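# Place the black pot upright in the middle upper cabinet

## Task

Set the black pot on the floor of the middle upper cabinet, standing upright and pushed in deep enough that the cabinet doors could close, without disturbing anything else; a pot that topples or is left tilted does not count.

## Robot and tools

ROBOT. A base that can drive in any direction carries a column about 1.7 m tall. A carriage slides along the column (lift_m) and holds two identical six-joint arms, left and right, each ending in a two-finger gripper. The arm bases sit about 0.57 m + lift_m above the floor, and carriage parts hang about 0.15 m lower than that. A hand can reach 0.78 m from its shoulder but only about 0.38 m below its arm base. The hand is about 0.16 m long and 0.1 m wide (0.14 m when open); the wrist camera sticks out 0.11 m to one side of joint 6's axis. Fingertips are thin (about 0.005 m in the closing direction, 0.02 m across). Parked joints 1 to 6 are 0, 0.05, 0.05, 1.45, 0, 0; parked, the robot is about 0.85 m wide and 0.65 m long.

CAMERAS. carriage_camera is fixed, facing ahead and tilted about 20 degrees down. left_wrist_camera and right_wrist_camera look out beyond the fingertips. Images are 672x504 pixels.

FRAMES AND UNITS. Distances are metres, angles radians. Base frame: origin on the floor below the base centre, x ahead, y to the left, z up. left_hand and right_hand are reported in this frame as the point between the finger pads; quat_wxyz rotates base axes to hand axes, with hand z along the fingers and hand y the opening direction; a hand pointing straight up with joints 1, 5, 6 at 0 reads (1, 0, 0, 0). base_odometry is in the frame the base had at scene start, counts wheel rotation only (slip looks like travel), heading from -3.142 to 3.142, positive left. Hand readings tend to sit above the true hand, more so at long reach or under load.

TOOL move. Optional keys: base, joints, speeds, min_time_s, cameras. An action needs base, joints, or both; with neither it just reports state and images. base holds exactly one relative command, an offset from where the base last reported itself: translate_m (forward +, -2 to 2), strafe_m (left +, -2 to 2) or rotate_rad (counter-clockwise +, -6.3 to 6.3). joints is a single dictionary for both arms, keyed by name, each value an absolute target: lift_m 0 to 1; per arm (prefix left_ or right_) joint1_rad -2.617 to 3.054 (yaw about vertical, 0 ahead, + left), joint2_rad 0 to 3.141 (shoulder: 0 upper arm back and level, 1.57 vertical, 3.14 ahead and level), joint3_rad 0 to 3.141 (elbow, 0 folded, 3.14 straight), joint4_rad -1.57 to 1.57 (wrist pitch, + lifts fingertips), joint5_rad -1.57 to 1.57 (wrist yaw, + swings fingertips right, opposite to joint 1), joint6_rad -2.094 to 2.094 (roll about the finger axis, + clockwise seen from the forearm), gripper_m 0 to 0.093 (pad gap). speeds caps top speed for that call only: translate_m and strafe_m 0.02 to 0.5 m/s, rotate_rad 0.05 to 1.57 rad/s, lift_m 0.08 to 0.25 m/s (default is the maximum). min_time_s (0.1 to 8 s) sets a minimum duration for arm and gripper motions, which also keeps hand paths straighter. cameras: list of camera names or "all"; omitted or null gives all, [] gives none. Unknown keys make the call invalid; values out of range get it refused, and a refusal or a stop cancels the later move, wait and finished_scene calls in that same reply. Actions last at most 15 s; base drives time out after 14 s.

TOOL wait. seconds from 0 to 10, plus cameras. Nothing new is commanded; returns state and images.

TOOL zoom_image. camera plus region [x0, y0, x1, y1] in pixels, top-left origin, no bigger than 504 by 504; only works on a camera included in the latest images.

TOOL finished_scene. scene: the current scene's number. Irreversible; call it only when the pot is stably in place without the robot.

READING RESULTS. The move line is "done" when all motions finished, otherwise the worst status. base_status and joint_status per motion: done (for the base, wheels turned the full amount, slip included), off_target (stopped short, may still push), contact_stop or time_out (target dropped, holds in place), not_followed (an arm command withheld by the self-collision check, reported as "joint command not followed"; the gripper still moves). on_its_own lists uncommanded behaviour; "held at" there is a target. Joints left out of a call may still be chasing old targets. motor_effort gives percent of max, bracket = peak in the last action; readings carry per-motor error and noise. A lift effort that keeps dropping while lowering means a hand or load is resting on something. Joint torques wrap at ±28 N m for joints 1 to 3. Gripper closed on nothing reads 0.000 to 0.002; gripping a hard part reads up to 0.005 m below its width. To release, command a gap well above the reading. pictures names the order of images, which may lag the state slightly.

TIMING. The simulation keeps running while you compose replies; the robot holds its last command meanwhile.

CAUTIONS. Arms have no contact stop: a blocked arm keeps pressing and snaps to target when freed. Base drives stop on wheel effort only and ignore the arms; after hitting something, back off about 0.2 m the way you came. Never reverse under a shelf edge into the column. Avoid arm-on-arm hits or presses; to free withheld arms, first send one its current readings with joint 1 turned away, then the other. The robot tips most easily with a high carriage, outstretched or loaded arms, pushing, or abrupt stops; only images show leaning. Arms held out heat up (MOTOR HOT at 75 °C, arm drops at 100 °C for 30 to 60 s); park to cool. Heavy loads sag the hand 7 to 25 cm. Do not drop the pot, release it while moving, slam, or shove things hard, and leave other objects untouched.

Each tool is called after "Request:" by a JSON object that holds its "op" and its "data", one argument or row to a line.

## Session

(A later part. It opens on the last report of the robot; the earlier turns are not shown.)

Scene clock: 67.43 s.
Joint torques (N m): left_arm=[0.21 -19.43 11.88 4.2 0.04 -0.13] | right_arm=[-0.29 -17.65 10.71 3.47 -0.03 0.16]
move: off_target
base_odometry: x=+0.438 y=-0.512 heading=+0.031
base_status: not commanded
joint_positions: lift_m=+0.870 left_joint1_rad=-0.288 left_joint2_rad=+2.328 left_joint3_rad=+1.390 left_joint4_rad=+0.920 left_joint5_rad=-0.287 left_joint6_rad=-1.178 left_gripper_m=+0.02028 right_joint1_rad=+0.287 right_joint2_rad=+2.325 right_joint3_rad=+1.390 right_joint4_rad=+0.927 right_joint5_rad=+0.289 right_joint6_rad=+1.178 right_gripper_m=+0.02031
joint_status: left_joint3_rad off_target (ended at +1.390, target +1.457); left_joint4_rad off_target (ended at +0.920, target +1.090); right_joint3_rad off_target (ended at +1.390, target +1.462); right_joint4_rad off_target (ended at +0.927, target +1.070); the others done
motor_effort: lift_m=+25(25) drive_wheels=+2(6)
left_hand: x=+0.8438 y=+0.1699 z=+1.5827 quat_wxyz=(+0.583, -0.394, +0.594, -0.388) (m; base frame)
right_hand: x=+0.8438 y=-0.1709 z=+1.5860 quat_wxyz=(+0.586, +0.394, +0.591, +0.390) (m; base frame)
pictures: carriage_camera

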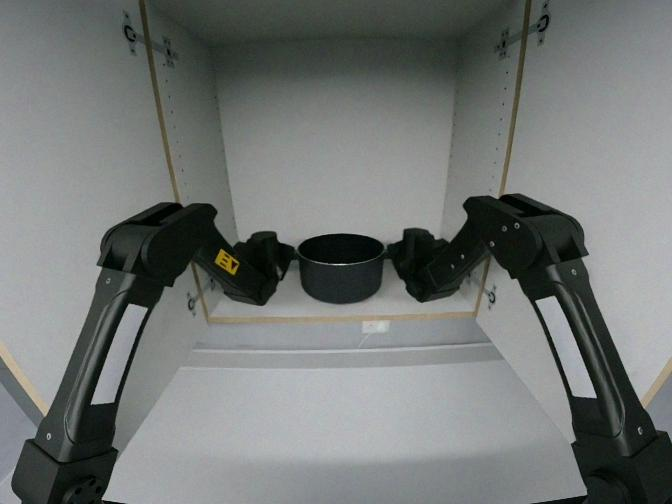

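Request:
{"op": "move", "data": {
  "joints": {"lift_m": 0.838},
  "speeds": {"lift_m": 0.08},
  "cameras": ["carriage_camera"]
}}

Request:
{"op": "move", "data": {
  "joints": {"lift_m": 0.826},
  "speeds": {"lift_m": 0.08},
  "cameras": []
}}

Scene clock: 69.03 s.
Joint torques (N m): left_arm=[0.13 -20.1 11.12 4.25 0.03 -0.16] | right_arm=[-0.29 -18.37 10.13 3.5 -0.02 0.18]
move: done
base_odometry: x=+0.438 y=-0.512 heading=+0.031
base_status: not commanded
joint_positions: lift_m=+0.838 left_joint1_rad=-0.287 left_joint2_rad=+2.335 left_joint3_rad=+1.398 left_joint4_rad=+0.918 left_joint5_rad=-0.285 left_joint6_rad=-1.178 left_gripper_m=+0.02028 right_joint1_rad=+0.287 right_joint2_rad=+2.332 right_joint3_rad=+1.397 right_joint4_rad=+0.926 right_joint5_rad=+0.287 right_joint6_rad=+1.176 right_gripper_m=+0.02031
joint_status: all done
motor_effort: lift_m=+22(23) drive_wheels=+3(6)
left_hand: x=+0.8454 y=+0.1700 z=+1.5500 quat_wxyz=(+0.583, -0.394, +0.595, -0.388) (m; base frame)
right_hand: x=+0.8453 y=-0.1707 z=+1.5532 quat_wxyz=(+0.586, +0.393, +0.591, +0.390) (m; base frame)
pictures: carriage_camera

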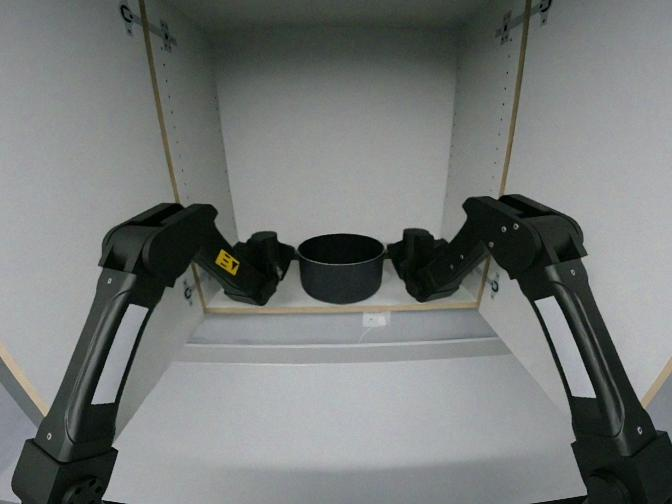

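Scene clock: 69.53 s.
Joint torques (N m): left_arm=[0.03 -20.14 10.58 3.91 0.05 -0.13] | right_arm=[-0.21 -18.41 9.59 3.19 -0.03 0.21]
move: done
base_odometry: x=+0.438 y=-0.512 heading=+0.031
base_status: not commanded
joint_positions: lift_m=+0.826 left_joint1_rad=-0.286 left_joint2_rad=+2.335 left_joint3_rad=+1.404 left_joint4_rad=+0.946 left_joint5_rad=-0.285 left_joint6_rad=-1.178 left_gripper_m=+0.02028 right_joint1_rad=+0.286 right_joint2_rad=+2.332 right_joint3_rad=+1.405 right_joint4_rad=+0.953 right_joint5_rad=+0.287 right_joint6_rad=+1.173 right_gripper_m=+0.02031
joint_status: all done
motor_effort: lift_m=+22(22) drive_wheels=+2(6)
left_hand: x=+0.8465 y=+0.1702 z=+1.5473 quat_wxyz=(+0.591, -0.391, +0.583, -0.397) (m; base frame)
right_hand: x=+0.8465 y=-0.1706 z=+1.5513 quat_wxyz=(+0.595, +0.389, +0.580, +0.398) (m; base frame)
pictures: none
No camera images: "cameras" was empty.

Request:
{"op": "move", "data": {
  "joints": {"lift_m": 0.814, "left_joint4_rad": 1.06, "right_joint4_rad": 1.03},
  "speeds": {"lift_m": 0.08},
  "cameras": []
}}

Request:
{"op": "move", "data": {
  "joints": {"lift_m": 0.804, "left_joint4_rad": 1.03, "right_joint4_rad": 0.99},
  "speeds": {"lift_m": 0.08},
  "cameras": ["carriage_camera"]
}}

Scene clock: 70.63 s.
Joint torques (N m): left_arm=[-0.03 -20.16 9.22 3.35 0.1 -0.12] | right_arm=[-0.21 -18.41 8.72 2.54 -0.04 0.21]
move: off_target
base_odometry: x=+0.438 y=-0.512 heading=+0.031
base_status: not commanded
joint_positions: lift_m=+0.814 left_joint1_rad=-0.286 left_joint2_rad=+2.335 left_joint3_rad=+1.419 left_joint4_rad=+0.963 left_joint5_rad=-0.290 left_joint6_rad=-1.180 left_gripper_m=+0.02028 right_joint1_rad=+0.286 right_joint2_rad=+2.332 right_joint3_rad=+1.419 right_joint4_rad=+0.972 right_joint5_rad=+0.287 right_joint6_rad=+1.173 right_gripper_m=+0.02010
joint_status: left_joint4_rad off_target (ended at +0.964, target +1.060); right_joint4_rad off_target (ended at +0.972, target +1.030); the others done
motor_effort: lift_m=+21(21) drive_wheels=+2(5)
left_hand: x=+0.8485 y=+0.1707 z=+1.5459 quat_wxyz=(+0.599, -0.389, +0.571, -0.405) (m; base frame)
right_hand: x=+0.8483 y=-0.1700 z=+1.5499 quat_wxyz=(+0.602, +0.385, +0.569, +0.407) (m; base frame)
pictures: none
No camera images: "cameras" was empty.

Scene clock: 71.17 s.
Joint torques (N m): left_arm=[-0.01 -19.84 8.35 2.89 0.16 -0.08] | right_arm=[-0.2 -17.65 7.94 2.1 -0.07 0.15]
move: off_target
base_odometry: x=+0.438 y=-0.512 heading=+0.031
base_status: not commanded
joint_positions: lift_m=+0.804 left_joint1_rad=-0.286 left_joint2_rad=+2.331 left_joint3_rad=+1.429 left_joint4_rad=+0.973 left_joint5_rad=-0.297 left_joint6_rad=-1.184 left_gripper_m=+0.02028 right_joint1_rad=+0.286 right_joint2_rad=+2.324 right_joint3_rad=+1.429 right_joint4_rad=+0.970 right_joint5_rad=+0.288 right_joint6_rad=+1.177 right_gripper_m=+0.02009
joint_status: left_joint4_rad off_target (ended at +0.973, target +1.030); the others done
motor_effort: lift_m=+20(20) drive_wheels=+2(5)
left_hand: x=+0.8496 y=+0.1715 z=+1.5449 quat_wxyz=(+0.604, -0.390, +0.561, -0.410) (m; base frame)
right_hand: x=+0.8493 y=-0.1702 z=+1.5491 quat_wxyz=(+0.605, +0.385, +0.562, +0.412) (m; base frame)
pictures: carriage_camera

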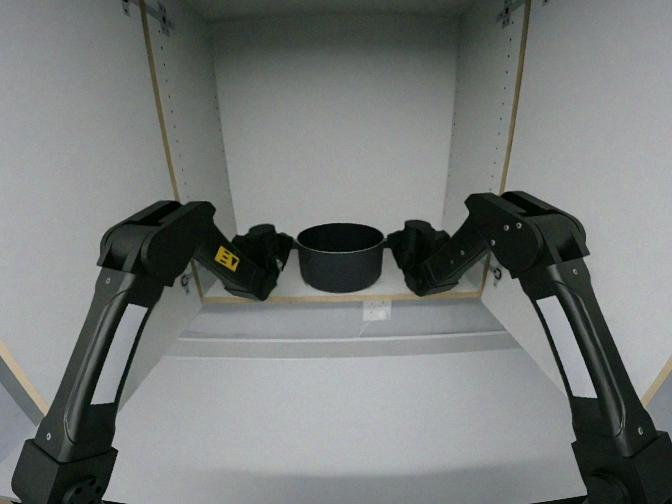

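Request:
{"op": "move", "data": {
  "joints": {"lift_m": 0.796, "left_joint4_rad": 1.0, "right_joint4_rad": 0.96},
  "speeds": {"lift_m": 0.08},
  "cameras": ["carriage_camera"]
}}

Scene clock: 72.43 s.
Joint torques (N m): left_arm=[0.1 -18.99 7.92 2.54 0.21 -0.07] | right_arm=[-0.12 -16.75 7.46 1.81 -0.13 0.16]
move: done
base_odometry: x=+0.438 y=-0.512 heading=+0.031
base_status: not commanded
joint_positions: lift_m=+0.796 left_joint1_rad=-0.286 left_joint2_rad=+2.322 left_joint3_rad=+1.433 left_joint4_rad=+0.973 left_joint5_rad=-0.301 left_joint6_rad=-1.184 left_gripper_m=+0.02027 right_joint1_rad=+0.286 right_joint2_rad=+2.315 right_joint3_rad=+1.435 right_joint4_rad=+0.965 right_joint5_rad=+0.293 right_joint6_rad=+1.179 right_gripper_m=+0.02008
joint_status: all done
motor_effort: lift_m=+20(20) drive_wheels=+1(2)
left_hand: x=+0.8497 y=+0.1722 z=+1.5445 quat_wxyz=(+0.608, -0.390, +0.555, -0.413) (m; base frame)
right_hand: x=+0.8496 y=-0.1710 z=+1.5480 quat_wxyz=(+0.608, +0.386, +0.557, +0.414) (m; base frame)
pictures: carriage_camera

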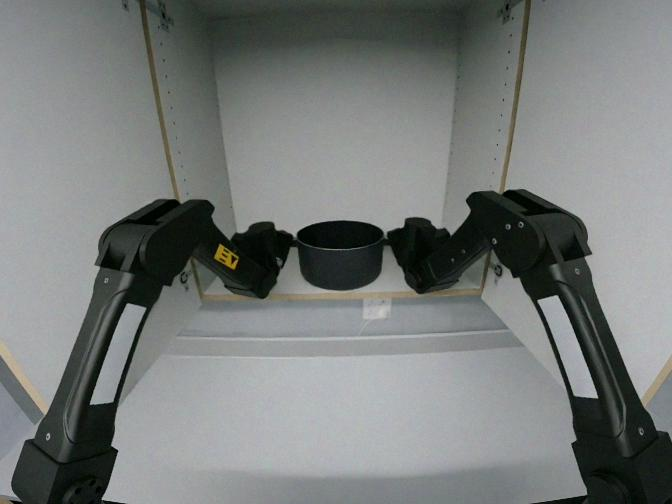

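Request:
{"op": "move", "data": {
  "joints": {"lift_m": 0.787, "left_joint4_rad": 0.98, "right_joint4_rad": 0.95},
  "speeds": {"lift_m": 0.08},
  "cameras": ["carriage_camera"]
}}

Scene clock: 73.70 s.
Joint torques (N m): left_arm=[0.03 -17.7 7.58 2.35 0.26 -0.04] | right_arm=[-0.14 -15.58 7.13 1.74 -0.18 0.13]
move: done
base_odometry: x=+0.438 y=-0.512 heading=+0.031
base_status: not commanded
joint_positions: lift_m=+0.787 left_joint1_rad=-0.286 left_joint2_rad=+2.311 left_joint3_rad=+1.439 left_joint4_rad=+0.970 left_joint5_rad=-0.306 left_joint6_rad=-1.186 left_gripper_m=+0.02030 right_joint1_rad=+0.286 right_joint2_rad=+2.304 right_joint3_rad=+1.442 right_joint4_rad=+0.962 right_joint5_rad=+0.297 right_joint6_rad=+1.179 right_gripper_m=+0.02008
joint_status: all done
motor_effort: lift_m=+20(20) drive_wheels=+2(2)
left_hand: x=+0.8497 y=+0.1730 z=+1.5439 quat_wxyz=(+0.611, -0.390, +0.549, -0.416) (m; base frame)
right_hand: x=+0.8498 y=-0.1716 z=+1.5479 quat_wxyz=(+0.612, +0.386, +0.551, +0.417) (m; base frame)
pictures: carriage_camera

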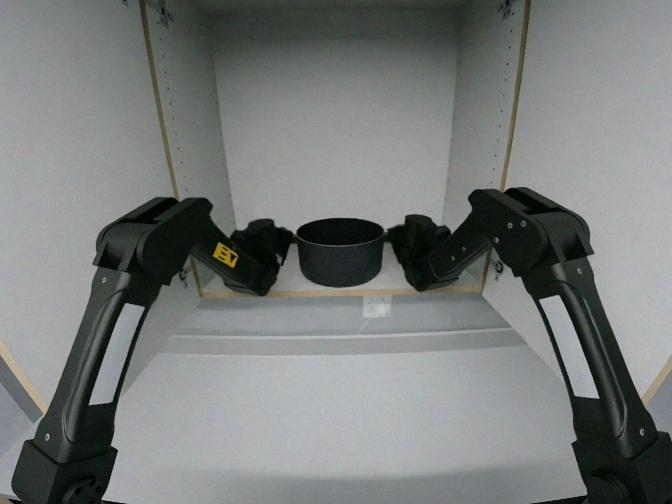

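Request:
{"op": "move", "data": {
  "joints": {"left_gripper_m": 0.09, "right_gripper_m": 0.09},
  "min_time_s": 2
}}

Scene clock: 76.37 s.
Joint torques (N m): left_arm=[-0.02 -17.78 7.51 2.34 0.2 0] | right_arm=[-0.24 -15.62 7.02 1.88 -0.18 0.08]
move: done
base_odometry: x=+0.438 y=-0.512 heading=+0.031
base_status: not commanded
joint_positions: lift_m=+0.787 left_joint1_rad=-0.286 left_joint2_rad=+2.311 left_joint3_rad=+1.439 left_joint4_rad=+0.971 left_joint5_rad=-0.299 left_joint6_rad=-1.190 left_gripper_m=+0.08990 right_joint1_rad=+0.286 right_joint2_rad=+2.304 right_joint3_rad=+1.442 right_joint4_rad=+0.947 right_joint5_rad=+0.297 right_joint6_rad=+1.187 right_gripper_m=+0.08992
joint_status: all done
motor_effort: lift_m=+20(20) drive_wheels=+1(2)
left_hand: x=+0.8497 y=+0.1718 z=+1.5443 quat_wxyz=(+0.609, -0.389, +0.549, -0.419) (m; base frame)
right_hand: x=+0.8501 y=-0.1715 z=+1.5445 quat_wxyz=(+0.607, +0.389, +0.555, +0.415) (m; base frame)
pictures: carriage_camera, left_wrist_camera, right_wrist_camera

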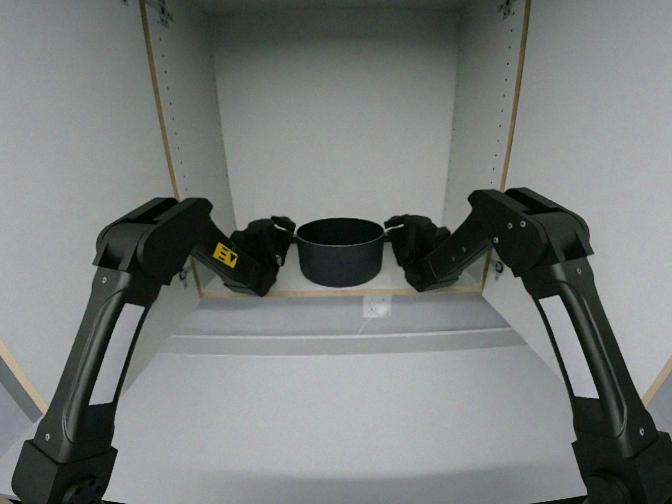

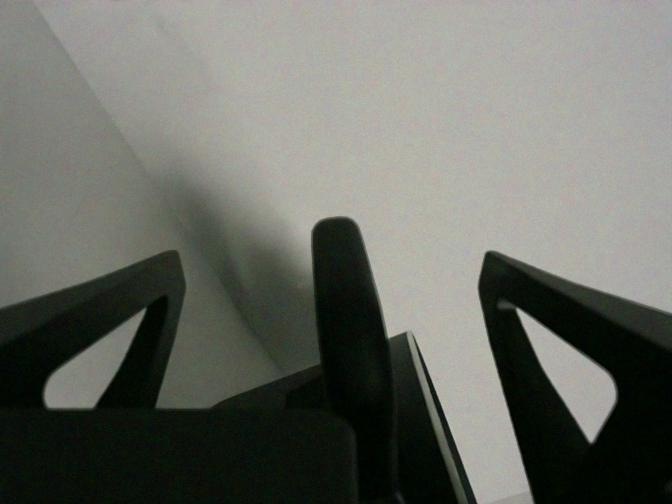

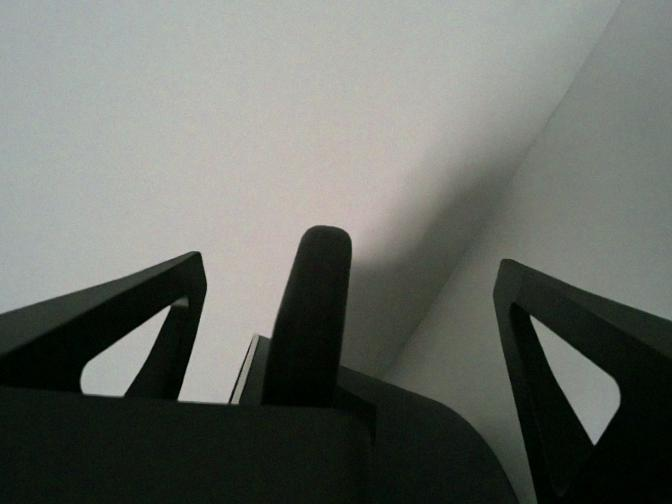

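Request:
{"op": "move", "data": {
  "base": {"translate_m": -0.1},
  "speeds": {"translate_m": 0.08}
}}

Scene clock: 78.77 s.
Joint torques (N m): left_arm=[-0.03 -17.77 7.46 2.34 0.18 -0.01] | right_arm=[-0.18 -15.68 6.99 1.95 -0.16 0.06]
move: done
base_odometry: x=+0.339 y=-0.516 heading=+0.030
base_status: done
joint_positions: lift_m=+0.787 left_joint1_rad=-0.285 left_joint2_rad=+2.311 left_joint3_rad=+1.439 left_joint4_rad=+0.971 left_joint5_rad=-0.298 left_joint6_rad=-1.190 left_gripper_m=+0.08990 right_joint1_rad=+0.286 right_joint2_rad=+2.304 right_joint3_rad=+1.442 right_joint4_rad=+0.943 right_joint5_rad=+0.297 right_joint6_rad=+1.187 right_gripper_m=+0.08992
joint_status: not commanded
motor_effort: lift_m=+20(20) drive_wheels=+1(13)
left_hand: x=+0.8498 y=+0.1721 z=+1.5443 quat_wxyz=(+0.609, -0.389, +0.549, -0.419) (m; base frame)
right_hand: x=+0.8502 y=-0.1715 z=+1.5435 quat_wxyz=(+0.606, +0.390, +0.556, +0.414) (m; base frame)
pictures: carriage_camera, left_wrist_camera, right_wrist_camera

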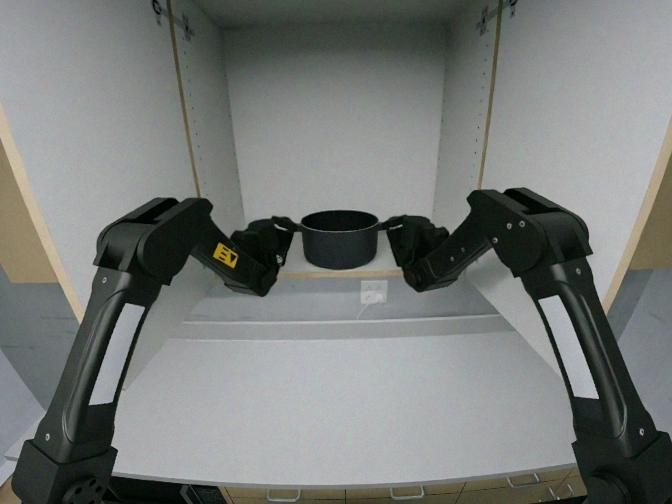

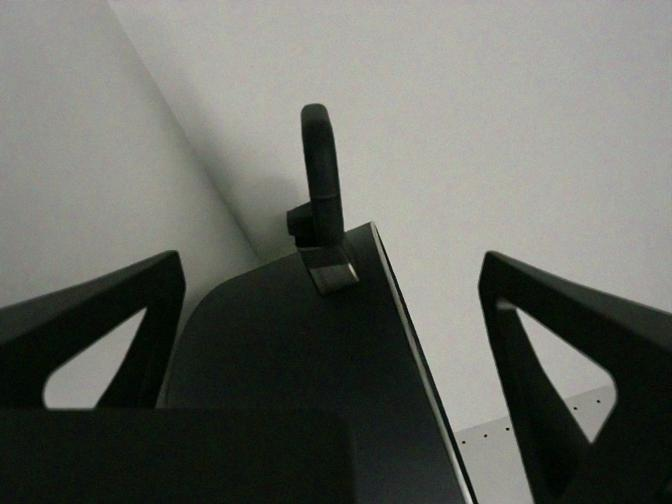

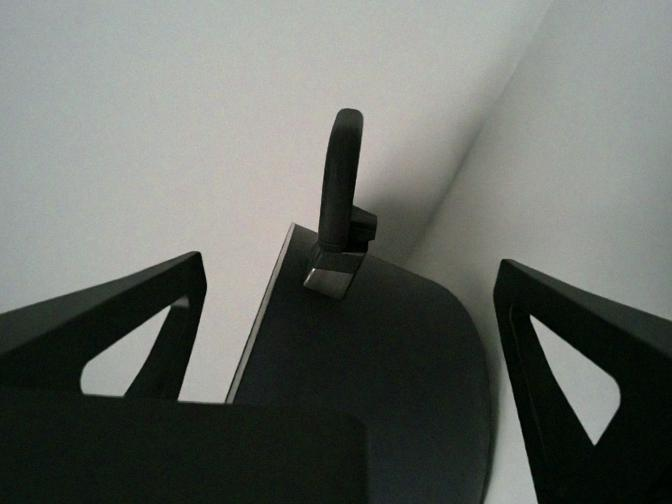

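Request:
{"op": "move", "data": {
  "base": {"translate_m": -0.35},
  "speeds": {"translate_m": 0.25},
  "cameras": ["carriage_camera"]
}}

Request:
{"op": "zoom_image", "data": {
  "camera": "carriage_camera",
  "region": [230, 130, 450, 310]
}}

Scene clock: 82.00 s.
Joint torques (N m): left_arm=[0.02 -17.73 7.51 2.37 0.17 0] | right_arm=[-0.17 -15.68 6.94 1.97 -0.14 0.05]
move: done
MOTOR HOT: joint 2 (shoulder) of the left arm reports 75 °C; the controller stops that arm at 100 °C. To cool a motor, set the load down, stop pushing, or move to a pose that needs little force.
base_odometry: x=-0.011 y=-0.526 heading=+0.030
base_status: done
joint_positions: lift_m=+0.787 left_joint1_rad=-0.285 left_joint2_rad=+2.311 left_joint3_rad=+1.439 left_joint4_rad=+0.971 left_joint5_rad=-0.297 left_joint6_rad=-1.190 left_gripper_m=+0.08990 right_joint1_rad=+0.285 right_joint2_rad=+2.304 right_joint3_rad=+1.442 right_joint4_rad=+0.941 right_joint5_rad=+0.297 right_joint6_rad=+1.187 right_gripper_m=+0.08992
joint_status: not commanded
motor_effort: lift_m=+20(20) drive_wheels=-3(11)
left_hand: x=+0.8498 y=+0.1719 z=+1.5442 quat_wxyz=(+0.609, -0.389, +0.549, -0.419) (m; base frame)
right_hand: x=+0.8503 y=-0.1717 z=+1.5431 quat_wxyz=(+0.606, +0.390, +0.557, +0.413) (m; base frame)
pictures: carriage_camera

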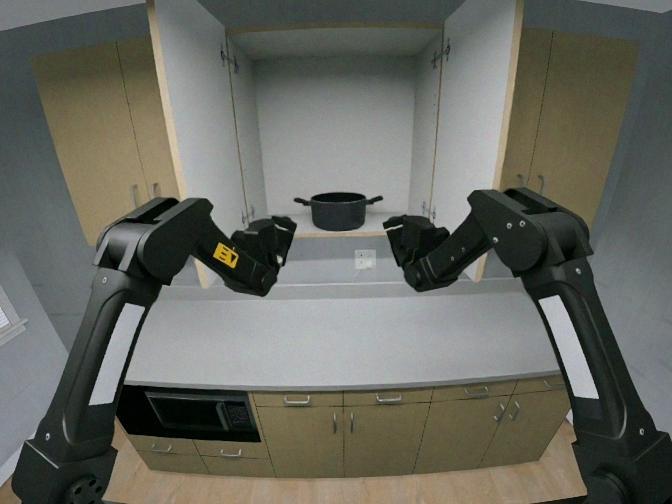

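Scaled by 2.291 from the camera's 672x504 image, which has a finer 960x720 frame.

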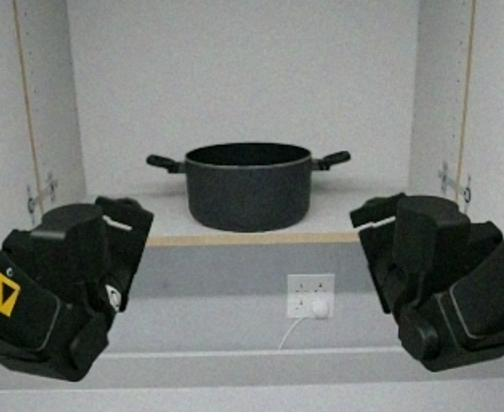

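Request:
{"op": "zoom_image", "data": {
  "camera": "carriage_camera",
  "region": [290, 185, 390, 245]
}}

Scaled by 5.040 from the camera's 672x504 image, which has a finer 960x720 frame.

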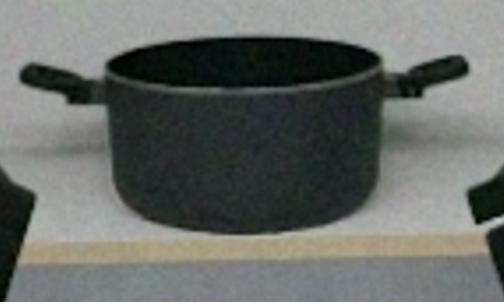

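Request:
{"op": "move", "data": {
  "base": {"translate_m": 0.395},
  "speeds": {"translate_m": 0.3},
  "joints": {"left_gripper_m": 0.0, "right_gripper_m": 0.0, "lift_m": 0.79},
  "cameras": ["carriage_camera", "left_wrist_camera", "right_wrist_camera"]
}}

Request:
{"op": "zoom_image", "data": {
  "camera": "carriage_camera",
  "region": [270, 200, 410, 320]
}}

Scene clock: 100.30 s.
Joint torques (N m): left_arm=[-0.12 -17.68 7.53 2.34 0.15 0.01] | right_arm=[-0.14 -15.62 6.99 2 -0.16 0.07]
move: done
MOTOR HOT: still on. Joint 2 (shoulder) of the left arm reports 81 °C.
base_odometry: x=+0.383 y=-0.514 heading=+0.031
base_status: done
joint_positions: lift_m=+0.790 left_joint1_rad=-0.285 left_joint2_rad=+2.310 left_joint3_rad=+1.439 left_joint4_rad=+0.971 left_joint5_rad=-0.295 left_joint6_rad=-1.191 left_gripper_m=+0.00019 right_joint1_rad=+0.286 right_joint2_rad=+2.304 right_joint3_rad=+1.442 right_joint4_rad=+0.940 right_joint5_rad=+0.296 right_joint6_rad=+1.187 right_gripper_m=+0.00021
joint_status: all done
motor_effort: lift_m=+24(27) drive_wheels=-6(12)
left_hand: x=+0.8498 y=+0.1719 z=+1.5470 quat_wxyz=(+0.609, -0.389, +0.549, -0.420) (m; base frame)
right_hand: x=+0.8503 y=-0.1714 z=+1.5451 quat_wxyz=(+0.605, +0.390, +0.557, +0.413) (m; base frame)
pictures: carriage_camera, left_wrist_camera, right_wrist_camera

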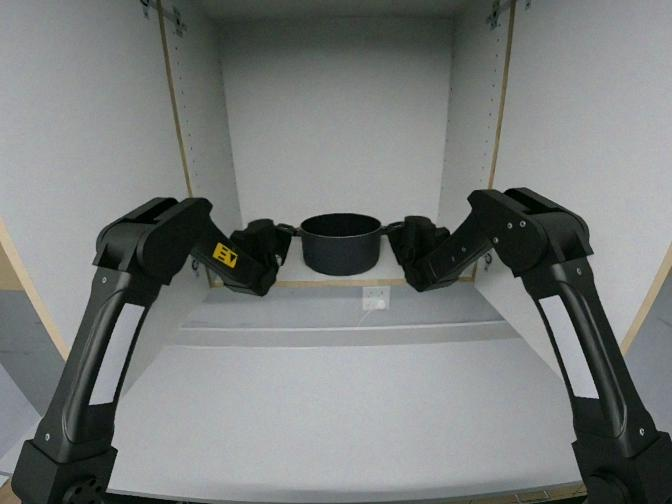

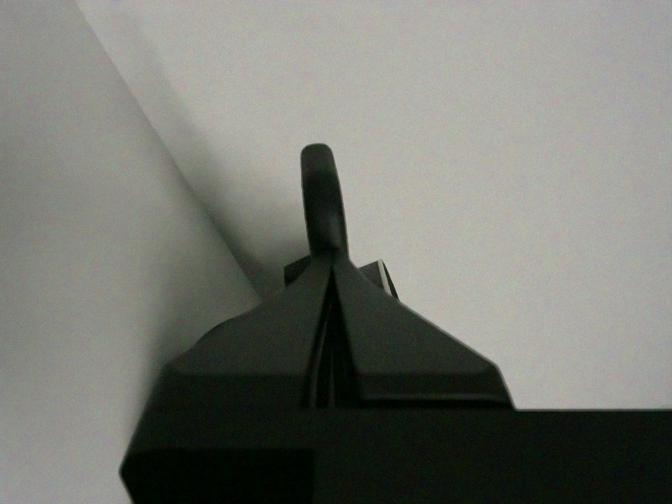

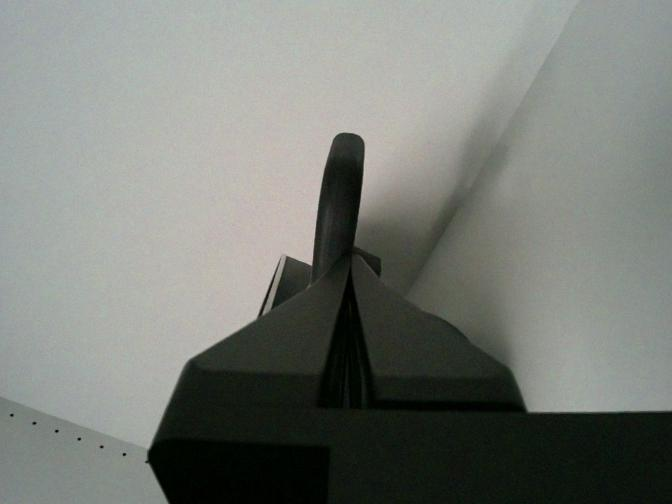

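Scaled by 3.600 from the camera's 672x504 image, which has a finer 960x720 frame.

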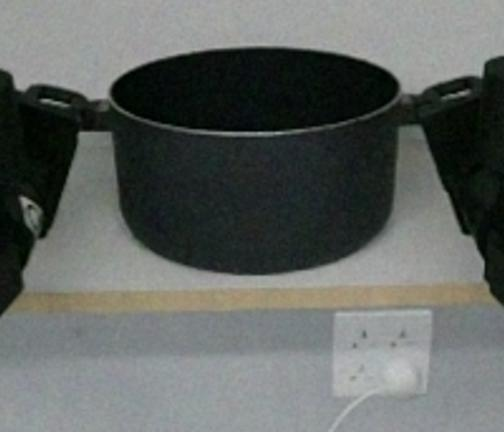

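Request:
{"op": "move", "data": {
  "base": {"translate_m": 0.035},
  "speeds": {"translate_m": 0.05},
  "cameras": ["carriage_camera"]
}}

Request:
{"op": "zoom_image", "data": {
  "camera": "carriage_camera",
  "region": [270, 200, 410, 320]
}}

Scene clock: 103.03 s.
Joint torques (N m): left_arm=[-0.03 -17.66 7.56 2.35 0.14 0] | right_arm=[-0.24 -15.64 7.08 2.01 -0.15 0.04]
move: done
MOTOR HOT: still on. Joint 2 (shoulder) of the left arm reports 82 °C.
base_odometry: x=+0.418 y=-0.512 heading=+0.032
base_status: done
joint_positions: lift_m=+0.790 left_joint1_rad=-0.285 left_joint2_rad=+2.310 left_joint3_rad=+1.439 left_joint4_rad=+0.971 left_joint5_rad=-0.295 left_joint6_rad=-1.191 left_gripper_m=+0.00019 right_joint1_rad=+0.286 right_joint2_rad=+2.304 right_joint3_rad=+1.442 right_joint4_rad=+0.937 right_joint5_rad=+0.296 right_joint6_rad=+1.187 right_gripper_m=+0.00021
joint_status: not commanded
motor_effort: lift_m=+24(24) drive_wheels=+2(11)
left_hand: x=+0.8497 y=+0.1716 z=+1.5470 quat_wxyz=(+0.609, -0.388, +0.550, -0.420) (m; base frame)
right_hand: x=+0.8503 y=-0.1713 z=+1.5444 quat_wxyz=(+0.605, +0.390, +0.558, +0.413) (m; base frame)
pictures: carriage_camera

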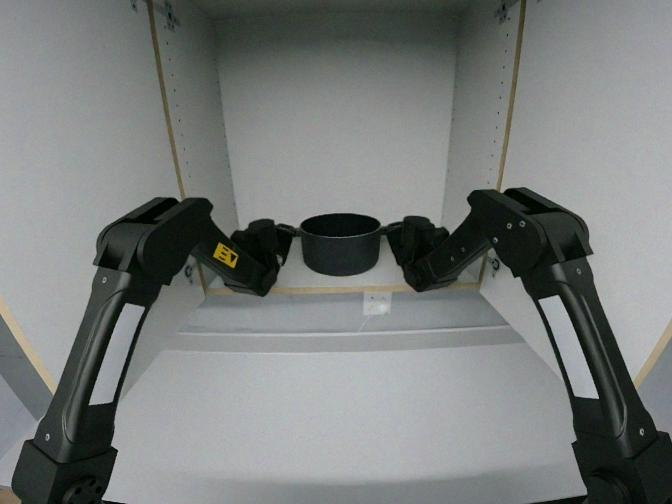

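Scaled by 3.600 from the camera's 672x504 image, which has a finer 960x720 frame.

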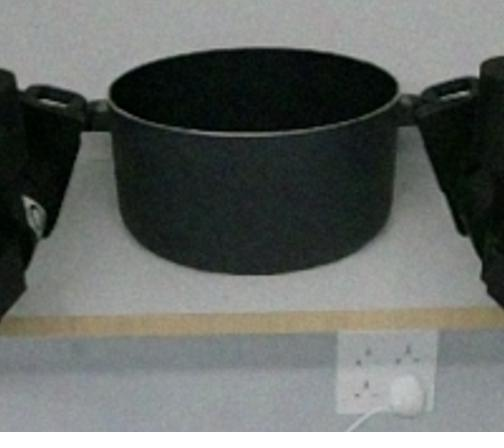

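Request:
{"op": "move", "data": {
  "base": {"translate_m": -0.3},
  "speeds": {"translate_m": 0.2},
  "cameras": ["carriage_camera"]
}}

Request:
{"op": "zoom_image", "data": {
  "camera": "carriage_camera",
  "region": [260, 170, 420, 290]
}}

Scene clock: 106.23 s.
Joint torques (N m): left_arm=[-0.17 -17.72 7.57 2.35 0.13 0] | right_arm=[-0.12 -15.64 6.9 2.02 -0.16 0.05]
move: done
MOTOR HOT: still on. Joint 2 (shoulder) of the left arm reports 83 °C.
base_odometry: x=+0.119 y=-0.521 heading=+0.032
base_status: done
joint_positions: lift_m=+0.790 left_joint1_rad=-0.284 left_joint2_rad=+2.310 left_joint3_rad=+1.439 left_joint4_rad=+0.971 left_joint5_rad=-0.295 left_joint6_rad=-1.191 left_gripper_m=+0.00019 right_joint1_rad=+0.285 right_joint2_rad=+2.304 right_joint3_rad=+1.442 right_joint4_rad=+0.937 right_joint5_rad=+0.296 right_joint6_rad=+1.187 right_gripper_m=+0.00021
joint_status: not commanded
motor_effort: lift_m=+24(24) drive_wheels=-3(14)
left_hand: x=+0.8498 y=+0.1721 z=+1.5470 quat_wxyz=(+0.609, -0.389, +0.549, -0.420) (m; base frame)
right_hand: x=+0.8504 y=-0.1716 z=+1.5444 quat_wxyz=(+0.605, +0.391, +0.558, +0.413) (m; base frame)
pictures: carriage_camera

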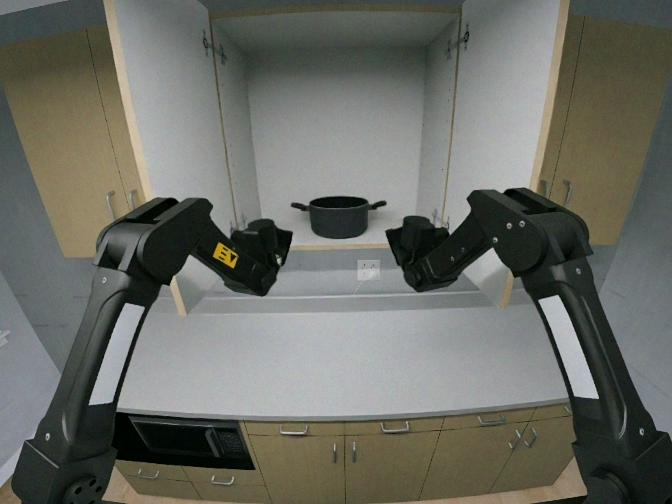

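Scaled by 3.150 from the camera's 672x504 image, which has a finer 960x720 frame.

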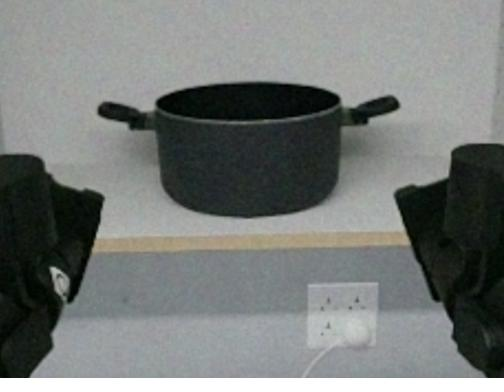

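Zoomed in, the pot is upright on the cabinet floor and well behind the front edge, and the hands are clear of it.

Request:
{"op": "finished_scene", "data": {
  "scene": 3,
  "done": true
}}

The scene is finished: the task was done.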